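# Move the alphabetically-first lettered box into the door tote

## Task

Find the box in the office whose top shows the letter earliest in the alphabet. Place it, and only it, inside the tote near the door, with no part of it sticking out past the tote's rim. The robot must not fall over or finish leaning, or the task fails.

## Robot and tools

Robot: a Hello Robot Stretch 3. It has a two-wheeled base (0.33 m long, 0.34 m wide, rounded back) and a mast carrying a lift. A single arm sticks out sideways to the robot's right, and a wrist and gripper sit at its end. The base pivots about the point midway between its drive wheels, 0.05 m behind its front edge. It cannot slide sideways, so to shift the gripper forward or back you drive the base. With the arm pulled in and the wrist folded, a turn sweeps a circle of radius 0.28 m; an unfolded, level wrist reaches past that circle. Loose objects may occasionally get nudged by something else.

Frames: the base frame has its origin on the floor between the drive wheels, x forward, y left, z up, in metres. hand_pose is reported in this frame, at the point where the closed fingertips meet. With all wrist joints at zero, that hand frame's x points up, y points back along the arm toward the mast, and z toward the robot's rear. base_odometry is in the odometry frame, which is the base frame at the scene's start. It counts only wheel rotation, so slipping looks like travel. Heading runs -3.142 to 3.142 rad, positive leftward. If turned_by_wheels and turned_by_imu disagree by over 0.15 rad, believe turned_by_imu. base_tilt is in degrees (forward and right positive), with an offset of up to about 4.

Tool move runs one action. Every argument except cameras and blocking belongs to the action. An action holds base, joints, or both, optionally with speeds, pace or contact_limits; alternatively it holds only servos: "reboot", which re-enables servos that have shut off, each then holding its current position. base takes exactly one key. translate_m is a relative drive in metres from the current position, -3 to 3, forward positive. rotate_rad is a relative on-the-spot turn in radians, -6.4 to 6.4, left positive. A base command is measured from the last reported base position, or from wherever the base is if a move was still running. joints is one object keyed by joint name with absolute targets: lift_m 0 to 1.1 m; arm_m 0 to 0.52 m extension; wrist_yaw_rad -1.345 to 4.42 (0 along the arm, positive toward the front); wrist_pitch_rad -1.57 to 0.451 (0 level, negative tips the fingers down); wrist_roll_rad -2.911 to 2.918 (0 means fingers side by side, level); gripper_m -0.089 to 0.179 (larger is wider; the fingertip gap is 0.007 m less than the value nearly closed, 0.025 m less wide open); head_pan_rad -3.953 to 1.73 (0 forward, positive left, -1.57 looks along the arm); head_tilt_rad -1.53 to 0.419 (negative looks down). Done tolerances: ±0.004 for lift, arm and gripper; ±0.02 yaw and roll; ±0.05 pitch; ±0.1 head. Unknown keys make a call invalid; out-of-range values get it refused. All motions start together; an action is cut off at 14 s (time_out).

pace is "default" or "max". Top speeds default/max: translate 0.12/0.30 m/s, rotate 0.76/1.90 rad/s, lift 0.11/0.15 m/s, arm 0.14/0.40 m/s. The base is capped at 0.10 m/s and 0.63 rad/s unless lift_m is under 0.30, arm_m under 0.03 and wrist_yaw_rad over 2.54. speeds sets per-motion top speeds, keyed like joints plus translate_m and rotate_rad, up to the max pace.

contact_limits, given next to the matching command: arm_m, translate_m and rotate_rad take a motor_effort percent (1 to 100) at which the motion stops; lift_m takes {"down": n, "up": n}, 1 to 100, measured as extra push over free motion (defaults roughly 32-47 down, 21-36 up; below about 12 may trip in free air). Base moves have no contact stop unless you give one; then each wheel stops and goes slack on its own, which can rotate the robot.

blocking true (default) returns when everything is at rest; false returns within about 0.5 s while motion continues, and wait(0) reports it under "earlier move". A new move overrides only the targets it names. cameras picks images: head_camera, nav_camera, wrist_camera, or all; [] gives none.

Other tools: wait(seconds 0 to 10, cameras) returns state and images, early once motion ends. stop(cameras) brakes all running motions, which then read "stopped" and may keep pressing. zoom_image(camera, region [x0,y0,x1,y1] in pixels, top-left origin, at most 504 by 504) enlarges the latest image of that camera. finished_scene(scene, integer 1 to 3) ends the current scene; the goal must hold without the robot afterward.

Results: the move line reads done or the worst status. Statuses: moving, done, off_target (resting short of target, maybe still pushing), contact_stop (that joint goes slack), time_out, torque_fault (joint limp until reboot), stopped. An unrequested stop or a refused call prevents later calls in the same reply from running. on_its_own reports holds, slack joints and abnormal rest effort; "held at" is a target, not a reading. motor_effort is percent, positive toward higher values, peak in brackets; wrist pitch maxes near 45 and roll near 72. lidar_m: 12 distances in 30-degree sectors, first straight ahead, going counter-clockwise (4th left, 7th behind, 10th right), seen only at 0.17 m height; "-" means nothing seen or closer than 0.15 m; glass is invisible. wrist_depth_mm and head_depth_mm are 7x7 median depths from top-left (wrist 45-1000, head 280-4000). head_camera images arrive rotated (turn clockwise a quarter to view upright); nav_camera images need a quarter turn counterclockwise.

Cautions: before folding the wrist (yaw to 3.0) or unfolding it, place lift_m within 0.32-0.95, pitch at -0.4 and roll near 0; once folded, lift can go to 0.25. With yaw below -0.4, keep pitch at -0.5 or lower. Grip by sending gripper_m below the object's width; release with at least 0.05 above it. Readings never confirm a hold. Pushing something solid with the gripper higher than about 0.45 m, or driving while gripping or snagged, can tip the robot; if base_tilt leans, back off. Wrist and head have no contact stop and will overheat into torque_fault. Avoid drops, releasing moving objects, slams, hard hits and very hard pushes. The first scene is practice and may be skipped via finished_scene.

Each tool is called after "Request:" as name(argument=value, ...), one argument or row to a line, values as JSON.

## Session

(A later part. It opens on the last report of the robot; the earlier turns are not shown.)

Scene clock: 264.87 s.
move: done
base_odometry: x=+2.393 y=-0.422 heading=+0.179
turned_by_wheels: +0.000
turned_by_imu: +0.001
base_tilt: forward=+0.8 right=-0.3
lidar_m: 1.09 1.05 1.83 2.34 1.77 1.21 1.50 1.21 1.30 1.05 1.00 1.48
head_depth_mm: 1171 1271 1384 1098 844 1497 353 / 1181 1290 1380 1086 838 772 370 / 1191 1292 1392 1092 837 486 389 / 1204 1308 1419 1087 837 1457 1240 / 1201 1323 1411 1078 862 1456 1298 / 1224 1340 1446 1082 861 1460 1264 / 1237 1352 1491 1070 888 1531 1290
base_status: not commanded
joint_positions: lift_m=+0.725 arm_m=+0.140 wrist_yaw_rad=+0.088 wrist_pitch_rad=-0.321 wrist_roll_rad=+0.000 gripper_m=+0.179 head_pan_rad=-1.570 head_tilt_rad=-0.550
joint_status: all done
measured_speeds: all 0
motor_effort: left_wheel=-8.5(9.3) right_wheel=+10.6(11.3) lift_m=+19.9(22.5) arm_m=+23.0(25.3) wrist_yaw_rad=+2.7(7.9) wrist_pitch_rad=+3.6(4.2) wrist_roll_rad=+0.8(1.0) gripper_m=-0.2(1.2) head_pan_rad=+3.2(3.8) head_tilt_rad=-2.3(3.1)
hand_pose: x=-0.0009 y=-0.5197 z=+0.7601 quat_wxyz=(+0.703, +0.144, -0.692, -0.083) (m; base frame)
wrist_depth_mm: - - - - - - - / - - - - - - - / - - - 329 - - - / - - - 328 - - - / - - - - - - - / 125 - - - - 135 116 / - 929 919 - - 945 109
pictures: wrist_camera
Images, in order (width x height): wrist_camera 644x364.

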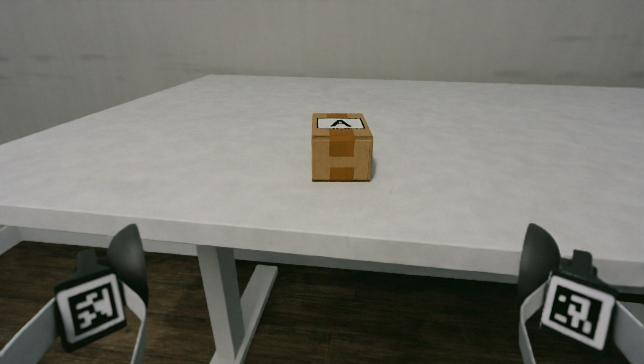

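Request:
move(
  base={"translate_m": 0.012},
  joints={"lift_m": 0.707, "arm_m": 0.385},
  speeds={"arm_m": 0.16},
  contact_limits={"arm_m": 45},
  cameras=["wrist_camera"],
)

Request:
move(
  joints={"gripper_m": 0.02},
  cameras=[],
)

Request:
move(
  joints={"lift_m": 0.775},
  speeds={"lift_m": 0.1},
  cameras=["wrist_camera", "head_camera"],
)

Scene clock: 306.97 s.
move: done
base_odometry: x=+2.405 y=-0.420 heading=+0.179
turned_by_wheels: +0.000
turned_by_imu: +0.001
base_tilt: forward=+0.9 right=-0.1
lidar_m: 1.10 1.04 1.83 2.35 1.77 1.21 1.49 1.22 1.32 1.01 0.99 1.47
head_depth_mm: 1170 1275 1378 1088 840 466 371 / 1173 1293 1379 1091 583 1461 1277 / 1190 1293 1395 1087 601 1537 1295 / 1199 1320 1396 1088 812 1535 1298 / 1217 1322 1418 1083 866 1494 1292 / 1223 1346 1439 1090 862 1449 1259 / 1230 1356 1498 1077 886 1531 1290
base_status: done
joint_positions: lift_m=+0.707 arm_m=+0.385 wrist_yaw_rad=+0.088 wrist_pitch_rad=-0.321 wrist_roll_rad=+0.000 gripper_m=+0.179 head_pan_rad=-1.570 head_tilt_rad=-0.550
joint_status: all done
measured_speeds: all 0
motor_effort: left_wheel=+1.0(5.1) right_wheel=+10.2(14.4) lift_m=+25.1(25.8) arm_m=+23.1(25.2) wrist_yaw_rad=+2.3(3.4) wrist_pitch_rad=+3.5(4.0) wrist_roll_rad=+0.8(1.1) gripper_m=+0.9(1.0) head_pan_rad=+2.1(4.6) head_tilt_rad=-1.2(2.8)
contact_limits: arm_m 45 (drawing in: default 39, maximum 55; extending or still: default 49, maximum 70)
hand_pose: x=-0.0009 y=-0.7647 z=+0.7421 quat_wxyz=(+0.703, +0.144, -0.692, -0.083) (m; base frame)
wrist_depth_mm: - - - - - - - / - - - - - - - / - - - - - - - / - - - - - - - / - - - 138 139 - - / - 121 - 112 112 - 114 / - - - 94 95 - 107
pictures: wrist_camera
Images, in order (width x height): wrist_camera 644x364.

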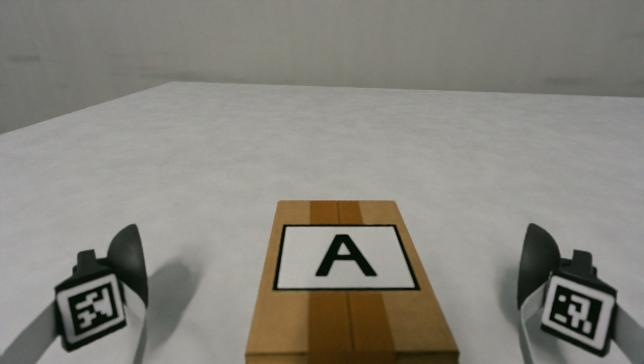

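Scene clock: 309.17 s.
move: done
base_odometry: x=+2.405 y=-0.420 heading=+0.179
turned_by_wheels: +0.000
turned_by_imu: +0.000
base_tilt: forward=+0.9 right=-0.2
lidar_m: 1.10 1.04 1.83 2.35 1.78 1.22 1.50 1.22 1.32 1.01 0.99 1.47
head_depth_mm: 1169 1284 1379 1097 845 465 371 / 1180 1288 1384 1086 583 1471 1270 / 1192 1303 1398 1088 604 1527 1299 / 1205 1309 1410 1080 809 1531 1301 / 1213 1320 1424 1085 862 1495 1295 / 1222 1328 1432 1075 861 1450 1263 / 1232 1358 1503 1073 888 1522 1293
base_status: not commanded
joint_positions: lift_m=+0.707 arm_m=+0.385 wrist_yaw_rad=+0.088 wrist_pitch_rad=-0.321 wrist_roll_rad=+0.000 gripper_m=+0.022 head_pan_rad=-1.570 head_tilt_rad=-0.550
joint_status: all done
measured_speeds: all 0
motor_effort: left_wheel=+0.5(1.1) right_wheel=+9.8(10.7) lift_m=+29.5(29.7) arm_m=+22.6(23.4) wrist_yaw_rad=+2.7(3.2) wrist_pitch_rad=+3.8(4.0) wrist_roll_rad=+0.7(1.0) gripper_m=-36.5(99.2) head_pan_rad=+2.1(4.1) head_tilt_rad=-1.6(3.0)
contact_limits: arm_m 45 (drawing in: default 39, maximum 55; extending or still: default 49, maximum 70)
hand_pose: x=-0.0009 y=-0.7647 z=+0.7421 quat_wxyz=(+0.703, +0.144, -0.692, -0.083) (m; base frame)
wrist_depth_mm: - - - - - - - / - - - - - - - / - - - - - - - / - - - - - - - / - - 147 139 140 - - / - 122 127 112 117 119 - / - 114 97 94 97 - -
pictures: none
No camera images: "cameras" was empty.

Scene clock: 310.63 s.
move: done
base_odometry: x=+2.405 y=-0.420 heading=+0.179
turned_by_wheels: +0.000
turned_by_imu: +0.000
base_tilt: forward=+1.0 right=-0.1
lidar_m: 1.10 1.04 1.83 2.35 1.77 1.22 1.50 1.22 1.32 1.01 0.99 1.47
head_depth_mm: 1169 1272 1385 1097 471 368 317 / 1178 1293 1389 578 567 1505 1299 / 1194 1301 1382 575 593 1531 1307 / 1201 1313 1409 1079 838 1539 1289 / 1207 1318 1420 1087 863 1497 1291 / 1223 1347 1456 1074 863 1461 1271 / 1231 1345 1489 1074 888 1521 1291
base_status: not commanded
joint_positions: lift_m=+0.775 arm_m=+0.385 wrist_yaw_rad=+0.088 wrist_pitch_rad=-0.324 wrist_roll_rad=+0.000 gripper_m=+0.025 head_pan_rad=-1.570 head_tilt_rad=-0.550
joint_status: all done
measured_speeds: all 0
motor_effort: left_wheel=+0.8(0.9) right_wheel=+9.7(10.6) lift_m=+32.2(34.3) arm_m=+22.6(23.1) wrist_yaw_rad=+2.3(3.4) wrist_pitch_rad=+4.2(4.6) wrist_roll_rad=+0.8(1.1) gripper_m=-18.5(36.9) head_pan_rad=+2.1(3.9) head_tilt_rad=-0.8(2.8)
contact_limits: arm_m 45 (drawing in: default 39, maximum 55; extending or still: default 49, maximum 70)
hand_pose: x=-0.0009 y=-0.7643 z=+0.8092 quat_wxyz=(+0.702, +0.145, -0.692, -0.084) (m; base frame)
wrist_depth_mm: - - - - - - - / - - - - - - - / - - - - - - - / - - - - - - - / - - - 141 142 - - / - 122 127 113 118 119 - / - 114 97 94 98 - -
pictures: head_camera (sideways), wrist_camera
Images, in order (width x height): head_camera 896x504, wrist_camera 644x364.

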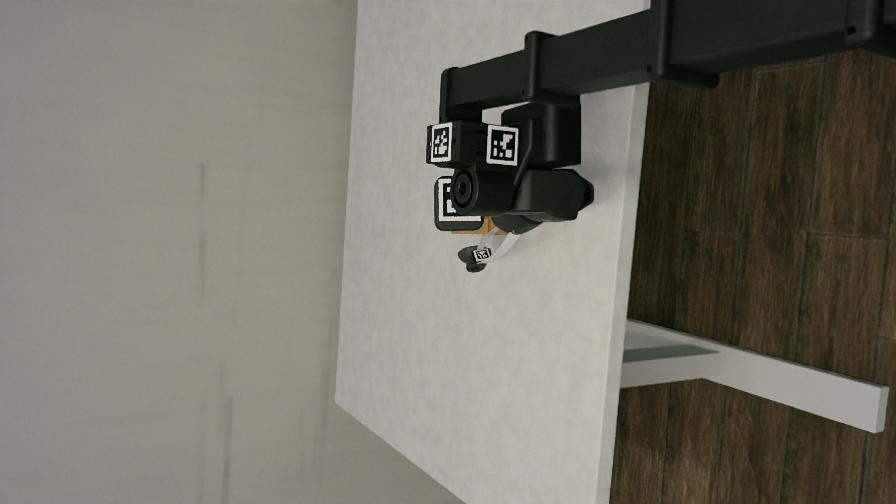

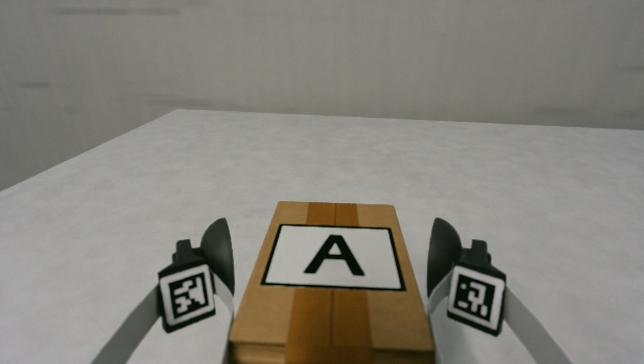

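Request:
move(
  joints={"arm_m": 0.01, "wrist_yaw_rad": 0.0},
  speeds={"arm_m": 0.2},
  cameras=["wrist_camera"],
)

Scene clock: 341.13 s.
move: done
base_odometry: x=+2.405 y=-0.420 heading=+0.179
turned_by_wheels: +0.000
turned_by_imu: +0.001
base_tilt: forward=+1.0 right=-0.2
lidar_m: 1.09 1.04 1.83 2.35 1.77 1.22 1.50 1.22 1.32 1.01 0.99 1.47
head_depth_mm: 1175 1278 1374 1090 839 1510 1301 / 1188 1287 1383 1092 844 1530 1280 / 1195 1298 1391 1082 839 1541 348 / 1208 1306 1413 1085 838 1541 511 / 1216 1326 1416 1084 866 1483 1296 / 1228 1339 1438 1076 859 1440 1263 / 1242 1340 1475 1080 889 1527 1296
base_status: not commanded
joint_positions: lift_m=+0.775 arm_m=+0.010 wrist_yaw_rad=+0.003 wrist_pitch_rad=-0.325 wrist_roll_rad=+0.000 gripper_m=+0.025 head_pan_rad=-1.570 head_tilt_rad=-0.550
joint_status: all done
measured_speeds: all 0
motor_effort: left_wheel=+0.7(1.0) right_wheel=+9.8(10.6) lift_m=+23.8(32.5) arm_m=-22.1(25.3) wrist_yaw_rad=-1.9(4.8) wrist_pitch_rad=+4.0(4.7) wrist_roll_rad=+0.8(1.1) gripper_m=-18.1(19.4) head_pan_rad=+2.0(3.7) head_tilt_rad=-1.1(2.2)
hand_pose: x=-0.0208 y=-0.3901 z=+0.8091 quat_wxyz=(+0.698, +0.116, -0.697, -0.114) (m; base frame)
wrist_depth_mm: - - - - - - - / - - - - - - - / - - - - - - - / - - - - - - - / - - 152 141 142 - - / - 124 127 113 118 126 - / - 122 97 94 97 956 -
pictures: wrist_camera
Images, in order (width x height): wrist_camera 644x364.

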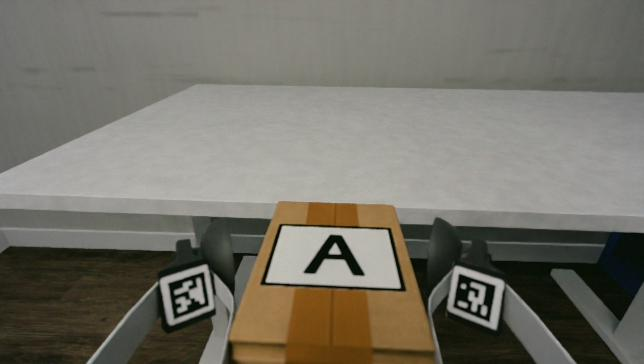

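Request:
move(
  base={"rotate_rad": 1.968},
  joints={"wrist_yaw_rad": 1.345, "head_pan_rad": 0.0, "head_tilt_rad": -0.6},
  pace="max",
  cameras=["head_camera"],
)

Request:
move(
  base={"translate_m": 1.04},
  joints={"lift_m": 0.6},
  pace="max",
  cameras=["head_camera"],
)

Scene clock: 352.83 s.
move: done
base_odometry: x=+2.405 y=-0.420 heading=+2.147
turned_by_wheels: +1.967
turned_by_imu: +1.962
base_tilt: forward=+0.9 right=-0.2
lidar_m: 2.38 1.24 1.22 1.22 1.52 1.41 0.99 1.54 1.43 1.04 1.82 2.35
head_depth_mm: 2002 2193 2398 2257 1794 1473 1264 / 2061 2266 2527 2242 1787 1468 1261 / 2155 2421 2651 2244 1786 1484 1258 / 2287 2518 2769 2254 1781 1474 1261 / 2416 2661 2828 2235 1792 1466 1271 / 2516 2678 2642 2038 1787 1462 1261 / 1494 1668 1804 2057 1775 1470 1257
base_status: done
joint_positions: lift_m=+0.775 arm_m=+0.010 wrist_yaw_rad=+1.342 wrist_pitch_rad=-0.325 wrist_roll_rad=+0.000 gripper_m=+0.025 head_pan_rad=+0.002 head_tilt_rad=-0.600
joint_status: all done
measured_speeds: all 0
motor_effort: left_wheel=-8.9(14.5) right_wheel=+10.6(16.7) lift_m=+23.2(23.2) arm_m=-20.5(22.7) wrist_yaw_rad=+3.0(10.1) wrist_pitch_rad=+4.2(4.7) wrist_roll_rad=+0.7(1.1) gripper_m=-19.0(19.6) head_pan_rad=-3.1(5.2) head_tilt_rad=-3.4(6.9)
hand_pose: x=+0.2077 y=-0.2083 z=+0.8091 quat_wxyz=(+0.618, +0.523, -0.475, +0.344) (m; base frame)
wrist_depth_mm: - - - - - - - / - - - - - - - / - - - - - - - / - - - - - - - / - - 160 141 150 - - / - 123 127 113 118 126 - / - 122 97 94 98 959 -
pictures: head_camera (sideways)
Images, in order (width x height): head_camera 896x504.

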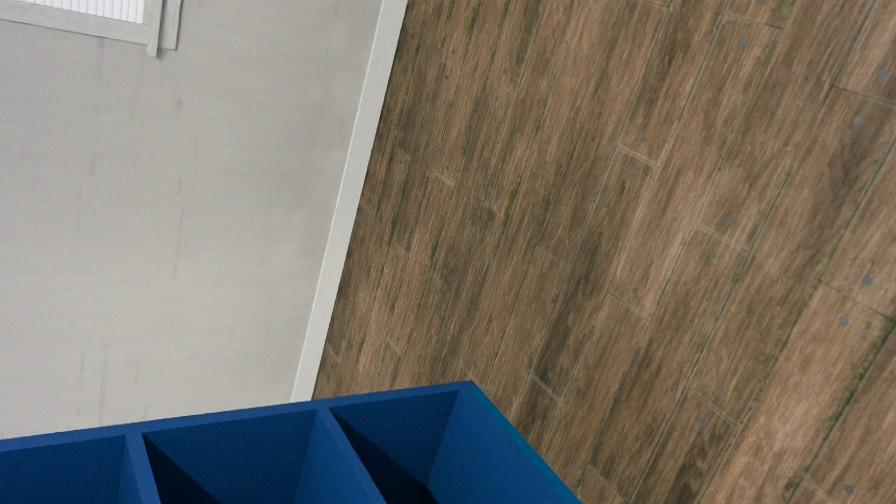

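Scene clock: 364.20 s.
move: done
base_odometry: x=+1.838 y=+0.453 heading=+2.146
turned_by_wheels: +0.000
turned_by_imu: +0.000
base_tilt: forward=+1.0 right=+0.1
lidar_m: 1.42 0.84 1.09 0.86 1.51 1.94 2.02 1.52 1.58 1.50 1.52 1.40
head_depth_mm: 1175 1273 1403 1547 1677 1477 1262 / 1214 1337 1476 1641 1731 1465 1268 / 1283 1409 1549 1743 1775 1481 1253 / 1346 1458 1639 1857 1766 1473 1258 / 1410 1563 1733 1978 1776 1468 1256 / 1487 1640 1833 2078 1781 1466 1255 / 1550 1753 1987 2150 1780 1478 1252
base_status: done
joint_positions: lift_m=+0.600 arm_m=+0.010 wrist_yaw_rad=+1.342 wrist_pitch_rad=-0.326 wrist_roll_rad=+0.000 gripper_m=+0.025 head_pan_rad=+0.000 head_tilt_rad=-0.600
joint_status: all done
measured_speeds: all 0
motor_effort: left_wheel=+0.7(12.5) right_wheel=+8.4(16.1) lift_m=+32.3(32.7) arm_m=-3.5(20.7) wrist_yaw_rad=+2.6(3.6) wrist_pitch_rad=+4.6(5.0) wrist_roll_rad=+0.8(1.2) gripper_m=-18.4(19.6) head_pan_rad=-2.4(5.3) head_tilt_rad=-2.0(3.8)
hand_pose: x=+0.2075 y=-0.2083 z=+0.6339 quat_wxyz=(+0.618, +0.524, -0.475, +0.344) (m; base frame)
wrist_depth_mm: - - - - - - - / - - - - - - - / - - - - - - - / - - - - - - - / - - 160 142 150 - - / - 122 127 113 118 126 - / 832 122 97 94 98 792 830
pictures: head_camera (sideways)
Images, in order (width x height): head_camera 896x504.

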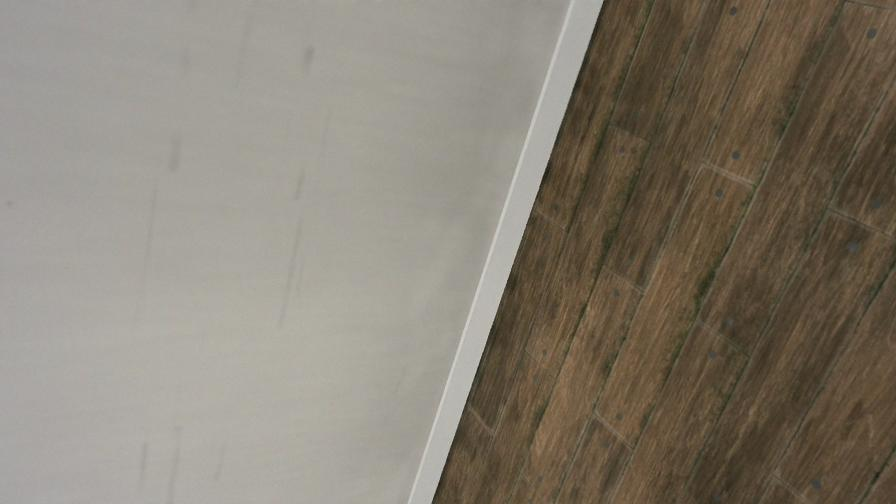

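Request:
move(
  base={"translate_m": 0.99},
  pace="max",
  cameras=[],
)

Request:
move(
  base={"rotate_rad": 1.14},
  pace="max",
  cameras=["head_camera"],
)

Scene clock: 386.93 s.
move: done
base_odometry: x=+1.299 y=+1.283 heading=+2.146
turned_by_wheels: +0.000
turned_by_imu: +0.000
base_tilt: forward=+1.1 right=-0.1
lidar_m: 0.51 0.63 1.34 0.76 0.70 1.38 3.00 2.33 1.77 0.82 0.54 0.50
head_depth_mm: 388 422 463 512 573 652 759 / 404 441 487 542 611 701 819 / 422 464 512 574 654 756 903 / 441 486 542 611 704 824 996 / 463 512 576 655 758 902 1109 / 487 541 610 702 825 997 1193 / 512 575 655 755 901 1107 1237
base_status: done
joint_positions: lift_m=+0.600 arm_m=+0.010 wrist_yaw_rad=+1.342 wrist_pitch_rad=-0.326 wrist_roll_rad=+0.000 gripper_m=+0.025 head_pan_rad=+0.000 head_tilt_rad=-0.600
joint_status: not commanded
measured_speeds: all 0
motor_effort: left_wheel=+4.9(13.6) right_wheel=+3.6(14.5) lift_m=+26.3(31.1) arm_m=+16.7(16.7) wrist_yaw_rad=+2.9(3.6) wrist_pitch_rad=+4.2(5.0) wrist_roll_rad=+0.7(1.1) gripper_m=-18.4(19.9) head_pan_rad=-2.5(4.8) head_tilt_rad=-0.3(2.8)
hand_pose: x=+0.2075 y=-0.2083 z=+0.6339 quat_wxyz=(+0.618, +0.524, -0.475, +0.344) (m; base frame)
wrist_depth_mm: - - - - - - 280 / - - - - - - - / - - - - - - - / - - - - - - - / - - - 142 143 - - / - 122 127 113 118 120 - / - 114 97 94 98 - -
pictures: none
No camera images: "cameras" was empty.

Scene clock: 389.67 s.
move: done
base_odometry: x=+1.299 y=+1.283 heading=-2.997
turned_by_wheels: +1.139
turned_by_imu: +1.136
base_tilt: forward=+0.8 right=-0.1
lidar_m: 1.62 0.69 0.58 1.38 3.27 2.33 1.78 0.74 0.53 0.50 0.51 0.68
head_depth_mm: 1711 1683 1649 1605 1639 1448 1266 / 2171 2394 2537 2159 1790 1478 1258 / 2170 2437 2631 2241 1791 1487 1258 / 2205 2404 2613 2234 1781 1473 1259 / 2190 2434 2653 2245 1796 1469 1254 / 2225 2414 2697 2252 1781 1467 1253 / 2212 2461 2672 2221 1764 1476 1264
base_status: done
joint_positions: lift_m=+0.600 arm_m=+0.010 wrist_yaw_rad=+1.343 wrist_pitch_rad=-0.326 wrist_roll_rad=+0.000 gripper_m=+0.025 head_pan_rad=+0.000 head_tilt_rad=-0.600
joint_status: not commanded
measured_speeds: all 0
motor_effort: left_wheel=-9.3(15.0) right_wheel=+11.0(15.0) lift_m=+25.1(26.2) arm_m=+13.3(18.0) wrist_yaw_rad=+2.8(3.4) wrist_pitch_rad=+4.7(4.9) wrist_roll_rad=+0.9(1.1) gripper_m=-18.3(19.5) head_pan_rad=-3.2(4.1) head_tilt_rad=-0.1(1.8)
hand_pose: x=+0.2075 y=-0.2083 z=+0.6339 quat_wxyz=(+0.618, +0.524, -0.475, +0.344) (m; base frame)
wrist_depth_mm: - - - - - - 270 / - - - - - - 273 / - - - - - - 278 / - - - - - - - / - - 159 141 142 - - / - 123 127 113 118 119 - / 856 122 97 94 97 - -
pictures: head_camera (sideways)
Images, in order (width x height): head_camera 896x504.

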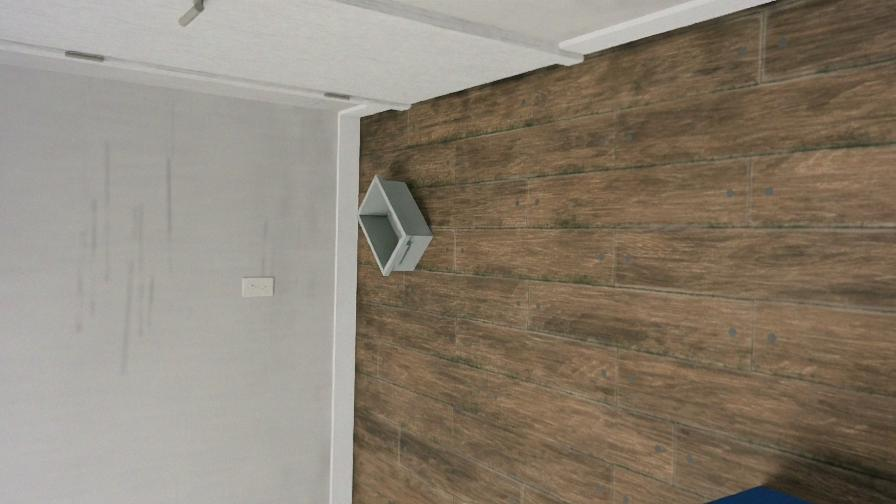

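Request:
move(
  base={"translate_m": 1.15},
  joints={"head_tilt_rad": -0.8},
  pace="max",
  cameras=["head_camera"],
)

Scene clock: 408.90 s.
move: done
base_odometry: x=+0.161 y=+1.118 heading=-2.997
turned_by_wheels: +0.000
turned_by_imu: +0.000
base_tilt: forward=+0.8 right=-0.1
lidar_m: 1.40 1.44 1.91 1.56 0.62 0.69 2.12 0.67 0.48 0.45 0.46 0.59
head_depth_mm: 1241 1374 1528 1453 1438 1290 1143 / 1241 1412 1630 1765 1503 1322 1163 / 1233 1410 1626 1767 1513 1314 1161 / 1234 1411 1624 1781 1468 1308 1164 / 1244 1414 1645 1750 1505 1309 1159 / 1251 1417 1648 1762 1512 1323 1159 / 1251 1424 1670 1783 1512 1317 1158
base_status: done
joint_positions: lift_m=+0.600 arm_m=+0.010 wrist_yaw_rad=+1.343 wrist_pitch_rad=-0.326 wrist_roll_rad=+0.000 gripper_m=+0.025 head_pan_rad=+0.000 head_tilt_rad=-0.800
joint_status: all done
measured_speeds: all 0
motor_effort: left_wheel=+7.3(12.6) right_wheel=+1.1(16.6) lift_m=+20.5(23.8) arm_m=-22.2(22.6) wrist_yaw_rad=+2.4(3.4) wrist_pitch_rad=+4.3(5.1) wrist_roll_rad=+1.0(1.1) gripper_m=-18.2(19.7) head_pan_rad=-2.6(4.2) head_tilt_rad=-4.6(6.0)
hand_pose: x=+0.2075 y=-0.2083 z=+0.6339 quat_wxyz=(+0.618, +0.524, -0.475, +0.344) (m; base frame)
wrist_depth_mm: - - - - - 304 228 / - - - - - 305 234 / - - - - - 304 245 / - - - - - 309 258 / - - 160 141 143 313 261 / - 123 127 113 118 126 - / 854 122 97 94 98 118 -
pictures: head_camera (sideways)
Images, in order (width x height): head_camera 896x504.

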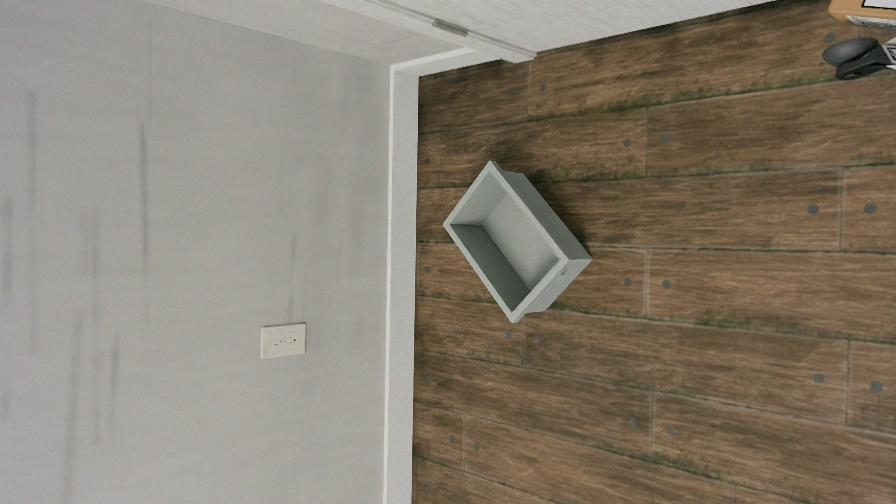

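Request:
move(
  base={"translate_m": 0.46},
  joints={"wrist_pitch_rad": -1.57, "head_pan_rad": -1.57, "head_tilt_rad": -0.85},
  pace="max",
  cameras=[],
)

Request:
move(
  base={"rotate_rad": 1.57},
  pace="max",
  cameras=["head_camera"],
)

Request:
move(
  joints={"wrist_yaw_rad": 0.0, "arm_m": 0.38},
  speeds={"arm_m": 0.2, "wrist_yaw_rad": 1.5},
  cameras=["head_camera", "wrist_camera"],
)

Scene clock: 428.77 s.
move: done
base_odometry: x=-0.294 y=+1.051 heading=-2.997
turned_by_wheels: +0.000
turned_by_imu: +0.001
base_tilt: forward=+0.9 right=-0.1
lidar_m: 0.94 0.97 1.28 2.93 1.18 0.95 2.04 0.64 0.43 0.41 0.42 0.56
head_depth_mm: 344 394 463 561 713 978 411 / 345 396 464 565 719 963 415 / 346 397 466 567 716 896 436 / 346 398 468 569 725 1000 544 / 347 398 469 570 730 1001 1146 / 349 400 470 572 734 1018 1146 / 349 401 473 575 737 1018 1148
base_status: done
joint_positions: lift_m=+0.600 arm_m=+0.010 wrist_yaw_rad=+1.343 wrist_pitch_rad=-1.563 wrist_roll_rad=+0.000 gripper_m=+0.025 head_pan_rad=-1.571 head_tilt_rad=-0.851
joint_status: all done
measured_speeds: all 0
motor_effort: left_wheel=+1.6(13.2) right_wheel=+7.3(14.6) lift_m=+21.1(21.6) arm_m=-21.7(22.4) wrist_yaw_rad=+3.0(3.4) wrist_pitch_rad=-1.3(7.6) wrist_roll_rad=+0.8(1.1) gripper_m=-18.5(19.8) head_pan_rad=+3.3(4.7) head_tilt_rad=-2.7(7.0)
hand_pose: x=-0.0429 y=-0.1502 z=+0.4823 quat_wxyz=(+0.703, +0.702, -0.083, -0.078) (m; base frame)
wrist_depth_mm: 609 603 603 591 594 477 286 / 624 613 610 603 601 - 292 / 627 624 627 621 618 - 308 / 647 635 467 626 629 629 315 / 649 463 148 139 146 505 324 / 320 124 127 112 117 121 344 / 679 121 97 94 97 663 -
pictures: none
No camera images: "cameras" was empty.

Scene clock: 432.20 s.
move: done
base_odometry: x=-0.294 y=+1.051 heading=-1.428
turned_by_wheels: +1.569
turned_by_imu: +1.564
base_tilt: forward=+0.8 right=+0.0
lidar_m: 2.93 1.19 0.95 2.19 0.66 0.44 0.41 0.42 0.55 0.94 0.96 1.27
head_depth_mm: 841 967 1137 1337 1377 1263 412 / 845 975 1141 1391 1454 1285 415 / 839 968 1137 1382 1458 1259 437 / 843 972 1141 1379 1454 1273 542 / 846 966 1138 1389 1467 1261 1142 / 849 971 1142 1390 1457 1288 1143 / 844 973 1145 1388 1469 1290 1145
base_status: done
joint_positions: lift_m=+0.600 arm_m=+0.010 wrist_yaw_rad=+1.343 wrist_pitch_rad=-1.563 wrist_roll_rad=+0.000 gripper_m=+0.025 head_pan_rad=-1.570 head_tilt_rad=-0.851
joint_status: not commanded
measured_speeds: all 0
motor_effort: left_wheel=-10.2(14.6) right_wheel=+11.4(15.8) lift_m=+21.7(21.8) arm_m=-22.2(22.6) wrist_yaw_rad=+2.7(3.3) wrist_pitch_rad=-1.1(1.9) wrist_roll_rad=+0.9(1.0) gripper_m=-18.6(19.4) head_pan_rad=+3.1(4.1) head_tilt_rad=-0.7(3.0)
hand_pose: x=-0.0431 y=-0.1502 z=+0.4823 quat_wxyz=(+0.703, +0.702, -0.083, -0.078) (m; base frame)
wrist_depth_mm: 615 594 606 603 590 579 - / 622 608 608 605 601 - - / 624 622 619 617 621 616 - / 640 639 466 621 635 619 619 / 659 463 148 138 146 635 631 / 318 124 127 112 116 125 646 / 684 122 97 94 97 118 -
pictures: head_camera (sideways)
Images, in order (width x height): head_camera 896x504.

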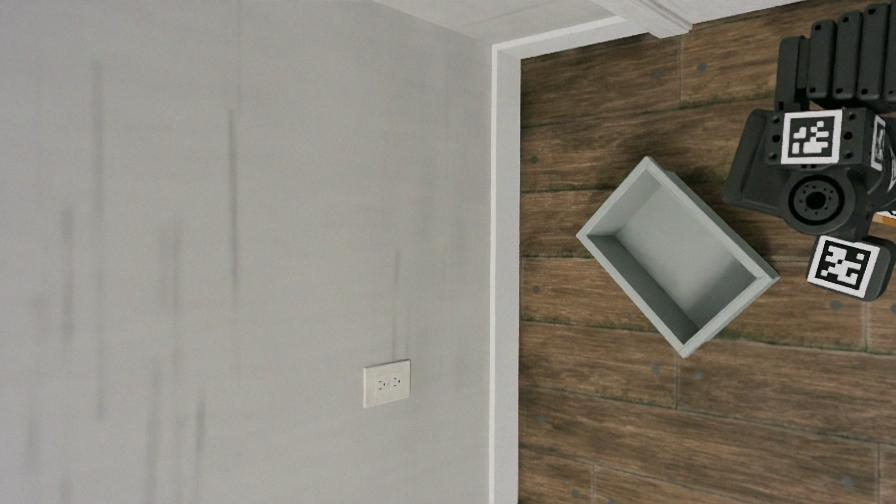

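Scene clock: 435.77 s.
move: done
base_odometry: x=-0.294 y=+1.051 heading=-1.428
turned_by_wheels: +0.000
turned_by_imu: +0.001
base_tilt: forward=+1.1 right=+0.0
lidar_m: 2.94 1.20 0.95 2.18 0.66 0.44 0.41 0.42 0.55 0.94 0.96 1.27
head_depth_mm: 841 964 1138 1328 1339 1201 417 / 842 963 1110 645 548 489 1095 / 843 964 1138 680 1269 1253 1148 / 851 964 1140 1340 1369 1278 1147 / 844 966 1148 1388 1453 1259 1146 / 846 971 1143 1382 1458 1279 1148 / 847 970 1141 1388 1453 1285 1148
base_status: not commanded
joint_positions: lift_m=+0.600 arm_m=+0.380 wrist_yaw_rad=+0.003 wrist_pitch_rad=-1.564 wrist_roll_rad=+0.000 gripper_m=+0.025 head_pan_rad=-1.570 head_tilt_rad=-0.851
joint_status: all done
measured_speeds: all 0
motor_effort: left_wheel=-9.7(10.3) right_wheel=+11.3(11.8) lift_m=+21.7(22.2) arm_m=+23.3(26.0) wrist_yaw_rad=-1.9(4.8) wrist_pitch_rad=-1.2(1.8) wrist_roll_rad=+0.8(1.2) gripper_m=-19.4(19.6) head_pan_rad=+2.1(4.1) head_tilt_rad=+1.0(2.1)
hand_pose: x=-0.0217 y=-0.5027 z=+0.4823 quat_wxyz=(+0.503, +0.499, -0.501, -0.498) (m; base frame)
wrist_depth_mm: 602 614 588 594 585 585 - / 618 615 607 579 599 598 - / 630 615 631 - 613 615 - / 643 640 543 633 633 629 - / 654 649 153 139 146 642 - / 666 125 127 112 117 122 - / 671 122 97 94 97 658 -
pictures: head_camera (sideways), wrist_camera
Images, in order (width x height): head_camera 896x504, wrist_camera 644x364.

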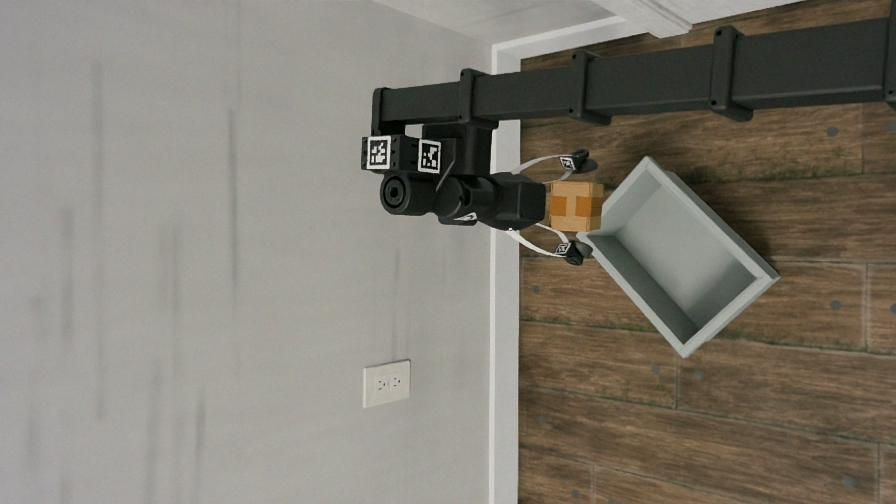

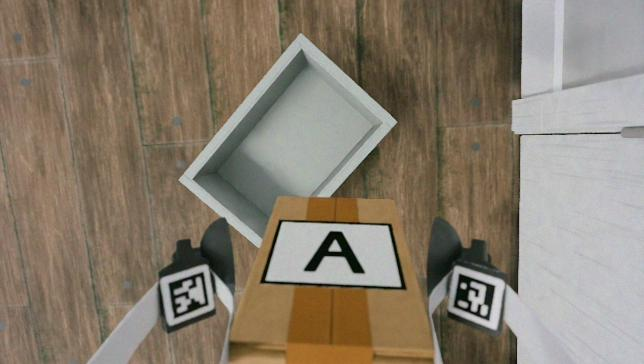

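Request:
move(
  base={"translate_m": 0.06},
  joints={"arm_m": 0.405, "lift_m": 0.4},
  cameras=["head_camera", "wrist_camera"],
)

Scene clock: 453.57 s.
move: done
base_odometry: x=-0.285 y=+0.992 heading=-1.428
turned_by_wheels: +0.000
turned_by_imu: +0.001
base_tilt: forward=+1.1 right=-0.1
lidar_m: 2.88 1.20 0.92 2.48 0.75 0.50 0.47 0.48 0.63 0.94 0.96 1.26
head_depth_mm: 835 962 1133 1370 1429 1280 1143 / 839 970 1132 1343 1371 687 601 / 838 963 1127 1299 881 1256 1149 / 839 955 1131 1379 1426 1262 1145 / 837 965 1132 1388 1453 1263 1147 / 840 970 1136 1375 1463 1277 1145 / 846 966 1147 1388 1452 1287 1143
base_status: done
joint_positions: lift_m=+0.400 arm_m=+0.405 wrist_yaw_rad=+0.003 wrist_pitch_rad=-1.564 wrist_roll_rad=+0.000 gripper_m=+0.025 head_pan_rad=-1.570 head_tilt_rad=-0.850
joint_status: all done
measured_speeds: all 0
motor_effort: left_wheel=+0.9(5.8) right_wheel=+11.1(14.7) lift_m=+20.2(22.3) arm_m=+22.4(25.2) wrist_yaw_rad=-1.8(2.4) wrist_pitch_rad=-1.1(1.8) wrist_roll_rad=+0.9(1.1) gripper_m=-18.6(19.2) head_pan_rad=+2.1(4.8) head_tilt_rad=+0.6(2.0)
hand_pose: x=-0.0217 y=-0.5275 z=+0.2823 quat_wxyz=(+0.502, +0.499, -0.500, -0.498) (m; base frame)
wrist_depth_mm: 418 415 415 414 411 409 406 / 428 424 417 356 410 412 412 / 433 432 427 - - 420 423 / 443 439 355 - 361 433 434 / 450 446 148 139 146 441 442 / 458 124 127 112 117 126 449 / 472 121 97 94 97 462 457
pictures: head_camera (sideways), wrist_camera
Images, in order (width x height): head_camera 896x504, wrist_camera 644x364.

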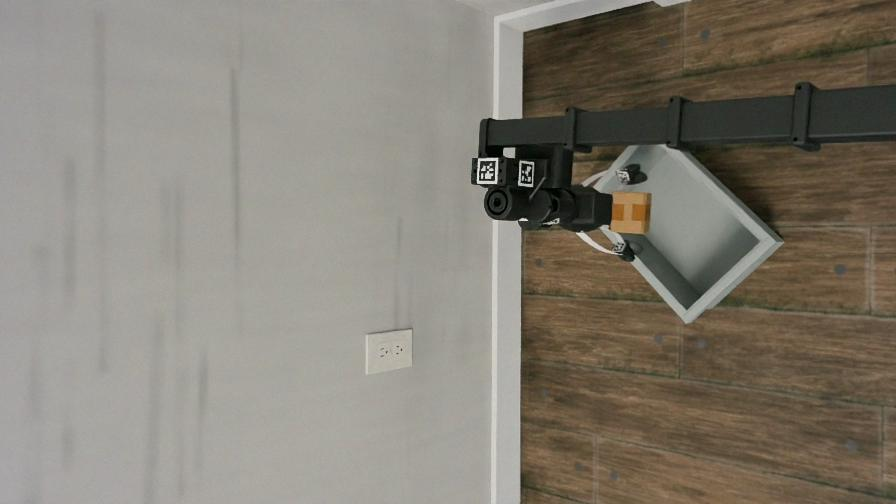

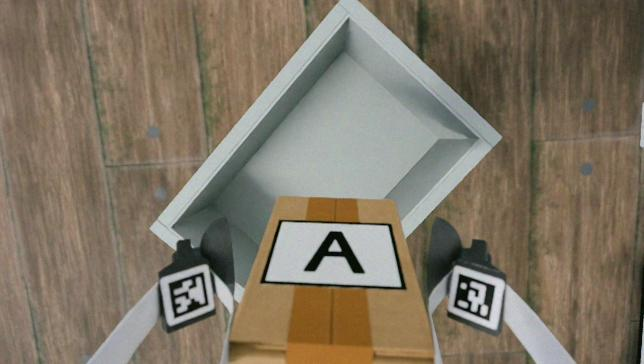

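Request:
move(
  joints={"lift_m": 0.2, "arm_m": 0.41},
  speeds={"lift_m": 0.1},
  cameras=["wrist_camera"],
)

Request:
move(
  joints={"lift_m": 0.12},
  speeds={"lift_m": 0.03},
  contact_limits={"lift_m": {"down": 13}},
  cameras=["head_camera", "wrist_camera"],
)

Scene clock: 462.37 s.
move: done
base_odometry: x=-0.285 y=+0.992 heading=-1.428
turned_by_wheels: +0.000
turned_by_imu: +0.001
base_tilt: forward=+0.9 right=-0.2
lidar_m: 2.88 1.20 0.92 2.48 0.75 0.50 0.47 0.48 0.63 0.94 0.96 1.26
head_depth_mm: 837 966 1135 1378 1438 1278 1147 / 840 961 1140 1367 1456 1262 1136 / 836 959 1128 1372 1006 1202 1135 / 839 968 1134 1383 1463 1231 1151 / 836 964 1135 1376 1468 1264 1147 / 840 965 1141 1381 1448 1285 1150 / 844 969 1135 1372 1456 1286 1140
base_status: not commanded
joint_positions: lift_m=+0.200 arm_m=+0.410 wrist_yaw_rad=+0.003 wrist_pitch_rad=-1.564 wrist_roll_rad=+0.000 gripper_m=+0.025 head_pan_rad=-1.570 head_tilt_rad=-0.850
joint_status: all done
measured_speeds: all 0
motor_effort: left_wheel=+0.8(1.0) right_wheel=+11.8(12.0) lift_m=+21.4(22.3) arm_m=+22.2(25.3) wrist_yaw_rad=-2.3(2.5) wrist_pitch_rad=-1.5(1.5) wrist_roll_rad=+0.8(1.0) gripper_m=-18.7(19.8) head_pan_rad=+3.3(3.7) head_tilt_rad=+0.0(1.6)
hand_pose: x=-0.0217 y=-0.5325 z=+0.0823 quat_wxyz=(+0.502, +0.499, -0.500, -0.498) (m; base frame)
wrist_depth_mm: 231 227 121 197 - - - / 235 119 155 - - - - / 239 126 202 - - - - / 124 169 - - - 210 163 / 141 200 149 139 139 186 141 / 178 123 127 111 116 125 126 / - 114 97 94 97 134 252
pictures: wrist_camera
Images, in order (width x height): wrist_camera 644x364.

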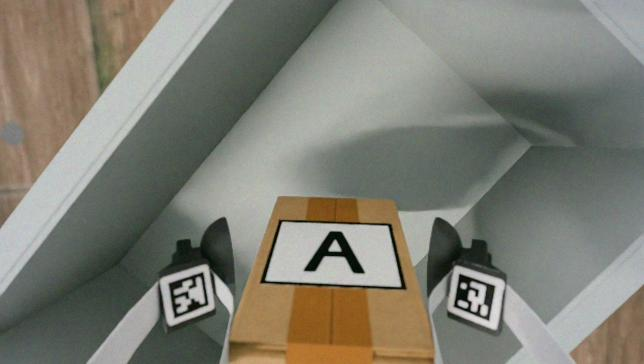

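Scene clock: 464.77 s.
move: contact_stop
base_odometry: x=-0.285 y=+0.992 heading=-1.428
turned_by_wheels: +0.000
turned_by_imu: +0.000
base_tilt: forward=+1.0 right=+0.0
lidar_m: 2.88 1.20 0.92 2.48 0.75 0.50 0.47 0.48 0.63 0.94 0.96 1.26
head_depth_mm: 840 964 1123 1373 1430 1290 1146 / 839 961 1129 1366 1451 1284 1130 / 841 970 1128 1377 1457 1085 1108 / 838 967 1142 1383 1465 1240 1149 / 841 965 1137 1381 1457 1255 1142 / 842 966 1137 1379 1455 1283 1143 / 844 966 1139 1386 1468 1286 1150
base_status: not commanded
joint_positions: lift_m=+0.143 arm_m=+0.410 wrist_yaw_rad=+0.003 wrist_pitch_rad=-1.563 wrist_roll_rad=+0.000 gripper_m=+0.025 head_pan_rad=-1.570 head_tilt_rad=-0.850
joint_status: lift_m contact_stop (moved -0.057 of -0.080)
measured_speeds: translate_m=+0.000 rotate_rad=+0.000 lift_m=+0.003 arm_m=+0.000 wrist_yaw_rad=+0.000 wrist_pitch_rad=+0.000 wrist_roll_rad=+0.000 head_pan_rad=+0.000 head_tilt_rad=+0.000
on_its_own: lift_m is slack since a contact_stop (your +0.120 is given up)
motor_effort: left_wheel=-0.4(1.0) right_wheel=+4.9(12.1) lift_m=+21.1(21.7) arm_m=+12.7(22.6) wrist_yaw_rad=-1.7(2.5) wrist_pitch_rad=-1.3(1.8) wrist_roll_rad=+0.8(1.1) gripper_m=-18.8(19.6) head_pan_rad=+2.7(3.3) head_tilt_rad=+0.1(1.5)
contact_limits: lift_m down 13 (down: maximum 72; up: maximum 65)
hand_pose: x=-0.0217 y=-0.5327 z=+0.0258 quat_wxyz=(+0.503, +0.499, -0.501, -0.498) (m; base frame)
wrist_depth_mm: - 84 137 173 173 - - / - 99 166 176 176 176 - / - 130 180 180 179 178 177 / - 166 184 184 182 181 165 / 139 188 187 139 149 184 142 / 181 191 127 112 118 125 124 / - 121 97 94 97 136 110
pictures: head_camera (sideways), wrist_camera
Images, in order (width x height): head_camera 896x504, wrist_camera 644x364.

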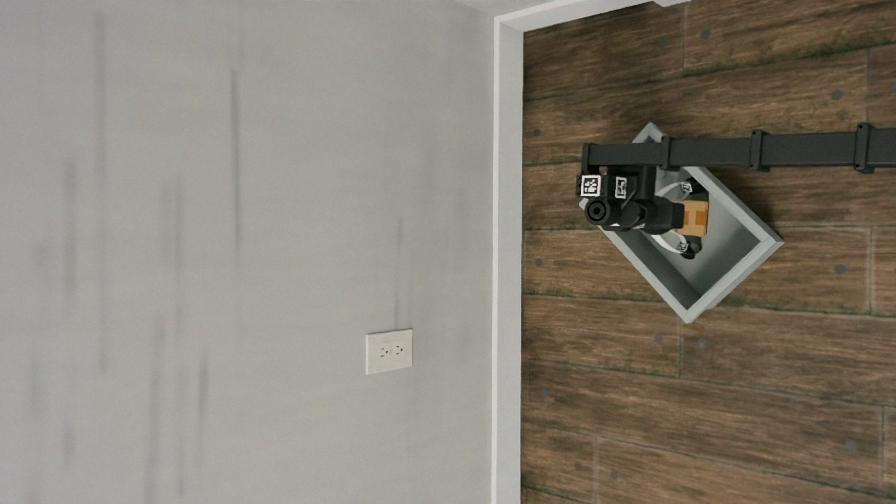

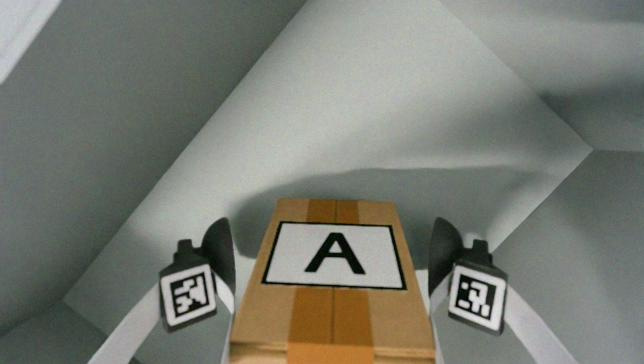

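Request:
move(
  joints={"gripper_m": 0.125},
  cameras=["wrist_camera"],
)

Request:
move(
  joints={"lift_m": 0.45},
  speeds={"lift_m": 0.1},
  cameras=["head_camera", "wrist_camera"],
)

Scene clock: 474.83 s.
move: done
base_odometry: x=-0.285 y=+0.992 heading=-1.428
turned_by_wheels: +0.000
turned_by_imu: +0.001
base_tilt: forward=+0.9 right=-0.2
lidar_m: 2.87 1.20 0.92 2.49 0.75 0.50 0.47 0.48 0.63 0.94 0.96 1.26
head_depth_mm: 837 954 1132 1367 1432 1291 1140 / 842 962 1128 1371 1473 1266 1129 / 838 962 1129 1374 1467 1082 1107 / 838 965 1138 1385 1465 1246 1143 / 841 963 1137 1382 1472 1274 1140 / 841 968 1136 1374 1462 1282 1145 / 841 968 1136 1387 1454 1282 1148
base_status: not commanded
joint_positions: lift_m=+0.144 arm_m=+0.410 wrist_yaw_rad=+0.003 wrist_pitch_rad=-1.563 wrist_roll_rad=+0.000 gripper_m=+0.125 head_pan_rad=-1.570 head_tilt_rad=-0.850
joint_status: all done
measured_speeds: all 0
on_its_own: lift_m is slack since a contact_stop (your +0.120 is given up)
motor_effort: left_wheel=-0.4(0.7) right_wheel=+4.4(5.0) lift_m=+25.7(26.2) arm_m=-19.8(23.4) wrist_yaw_rad=-2.1(2.5) wrist_pitch_rad=-1.5(1.8) wrist_roll_rad=+0.8(1.1) gripper_m=+0.4(90.3) head_pan_rad=+1.7(3.3) head_tilt_rad=-0.9(1.8)
contact_limits: lift_m down 13 (down: maximum 72; up: maximum 65)
hand_pose: x=-0.0217 y=-0.5327 z=+0.0262 quat_wxyz=(+0.503, +0.499, -0.501, -0.498) (m; base frame)
wrist_depth_mm: - 84 121 173 171 - - / - 100 164 176 175 174 - / - 131 180 179 178 176 177 / - 169 183 166 180 180 164 / 141 187 96 95 95 172 141 / 182 125 98 97 97 126 123 / - 123 103 100 99 127 104
pictures: wrist_camera
Images, in order (width x height): wrist_camera 644x364.

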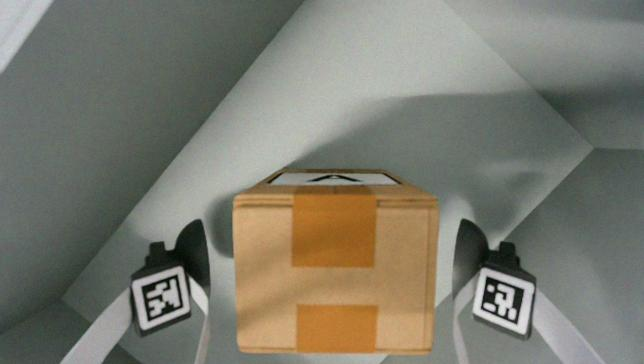

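Scene clock: 478.67 s.
move: done
base_odometry: x=-0.285 y=+0.992 heading=-1.428
turned_by_wheels: +0.000
turned_by_imu: +0.001
base_tilt: forward=+1.0 right=-0.1
lidar_m: 2.87 1.20 0.92 2.49 0.75 0.50 0.47 0.49 0.63 0.94 0.96 1.26
head_depth_mm: 840 966 1131 1377 1435 1284 1146 / 836 964 1131 1334 720 635 553 / 840 963 1133 1260 1292 1265 1145 / 842 967 1130 1384 1399 1259 1148 / 842 964 1137 1376 1453 1265 1141 / 842 962 1138 1381 1448 1287 1145 / 843 972 1132 1390 1463 1285 1148
base_status: not commanded
joint_positions: lift_m=+0.450 arm_m=+0.410 wrist_yaw_rad=+0.003 wrist_pitch_rad=-1.564 wrist_roll_rad=+0.000 gripper_m=+0.125 head_pan_rad=-1.570 head_tilt_rad=-0.850
joint_status: all done
measured_speeds: all 0
motor_effort: left_wheel=-0.3(0.6) right_wheel=+4.2(5.0) lift_m=+30.9(34.5) arm_m=-5.5(19.9) wrist_yaw_rad=-2.2(2.5) wrist_pitch_rad=-1.1(1.6) wrist_roll_rad=+0.7(1.1) gripper_m=-0.4(1.1) head_pan_rad=+2.2(3.8) head_tilt_rad=-0.8(1.9)
hand_pose: x=-0.0217 y=-0.5325 z=+0.3323 quat_wxyz=(+0.502, +0.499, -0.500, -0.498) (m; base frame)
wrist_depth_mm: 464 468 460 455 455 454 454 / 478 473 472 410 460 456 454 / 481 483 480 - - 477 474 / 497 500 443 397 423 477 482 / 506 504 - - 497 491 483 / 511 123 510 443 513 126 498 / 528 523 521 526 515 511 474
pictures: head_camera (sideways), wrist_camera
Images, in order (width x height): head_camera 896x504, wrist_camera 644x364.

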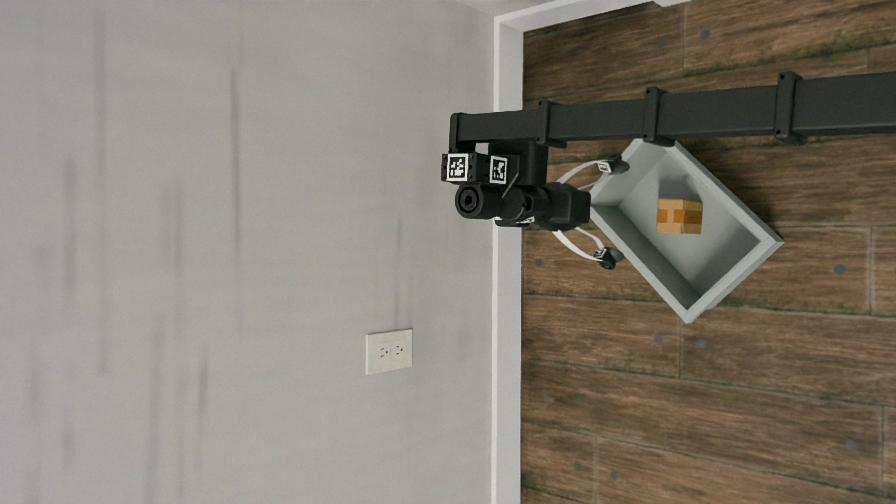

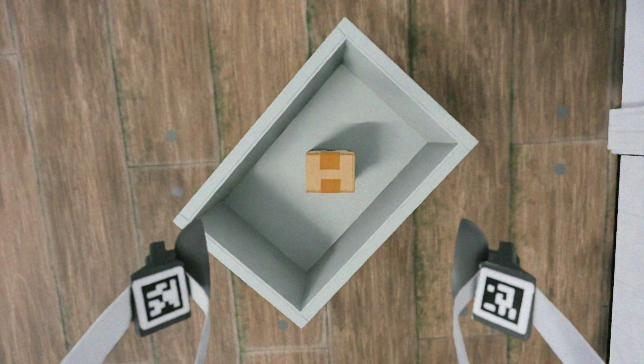

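Request:
finished_scene(
  scene=3,
)

The scene is finished: the task was done.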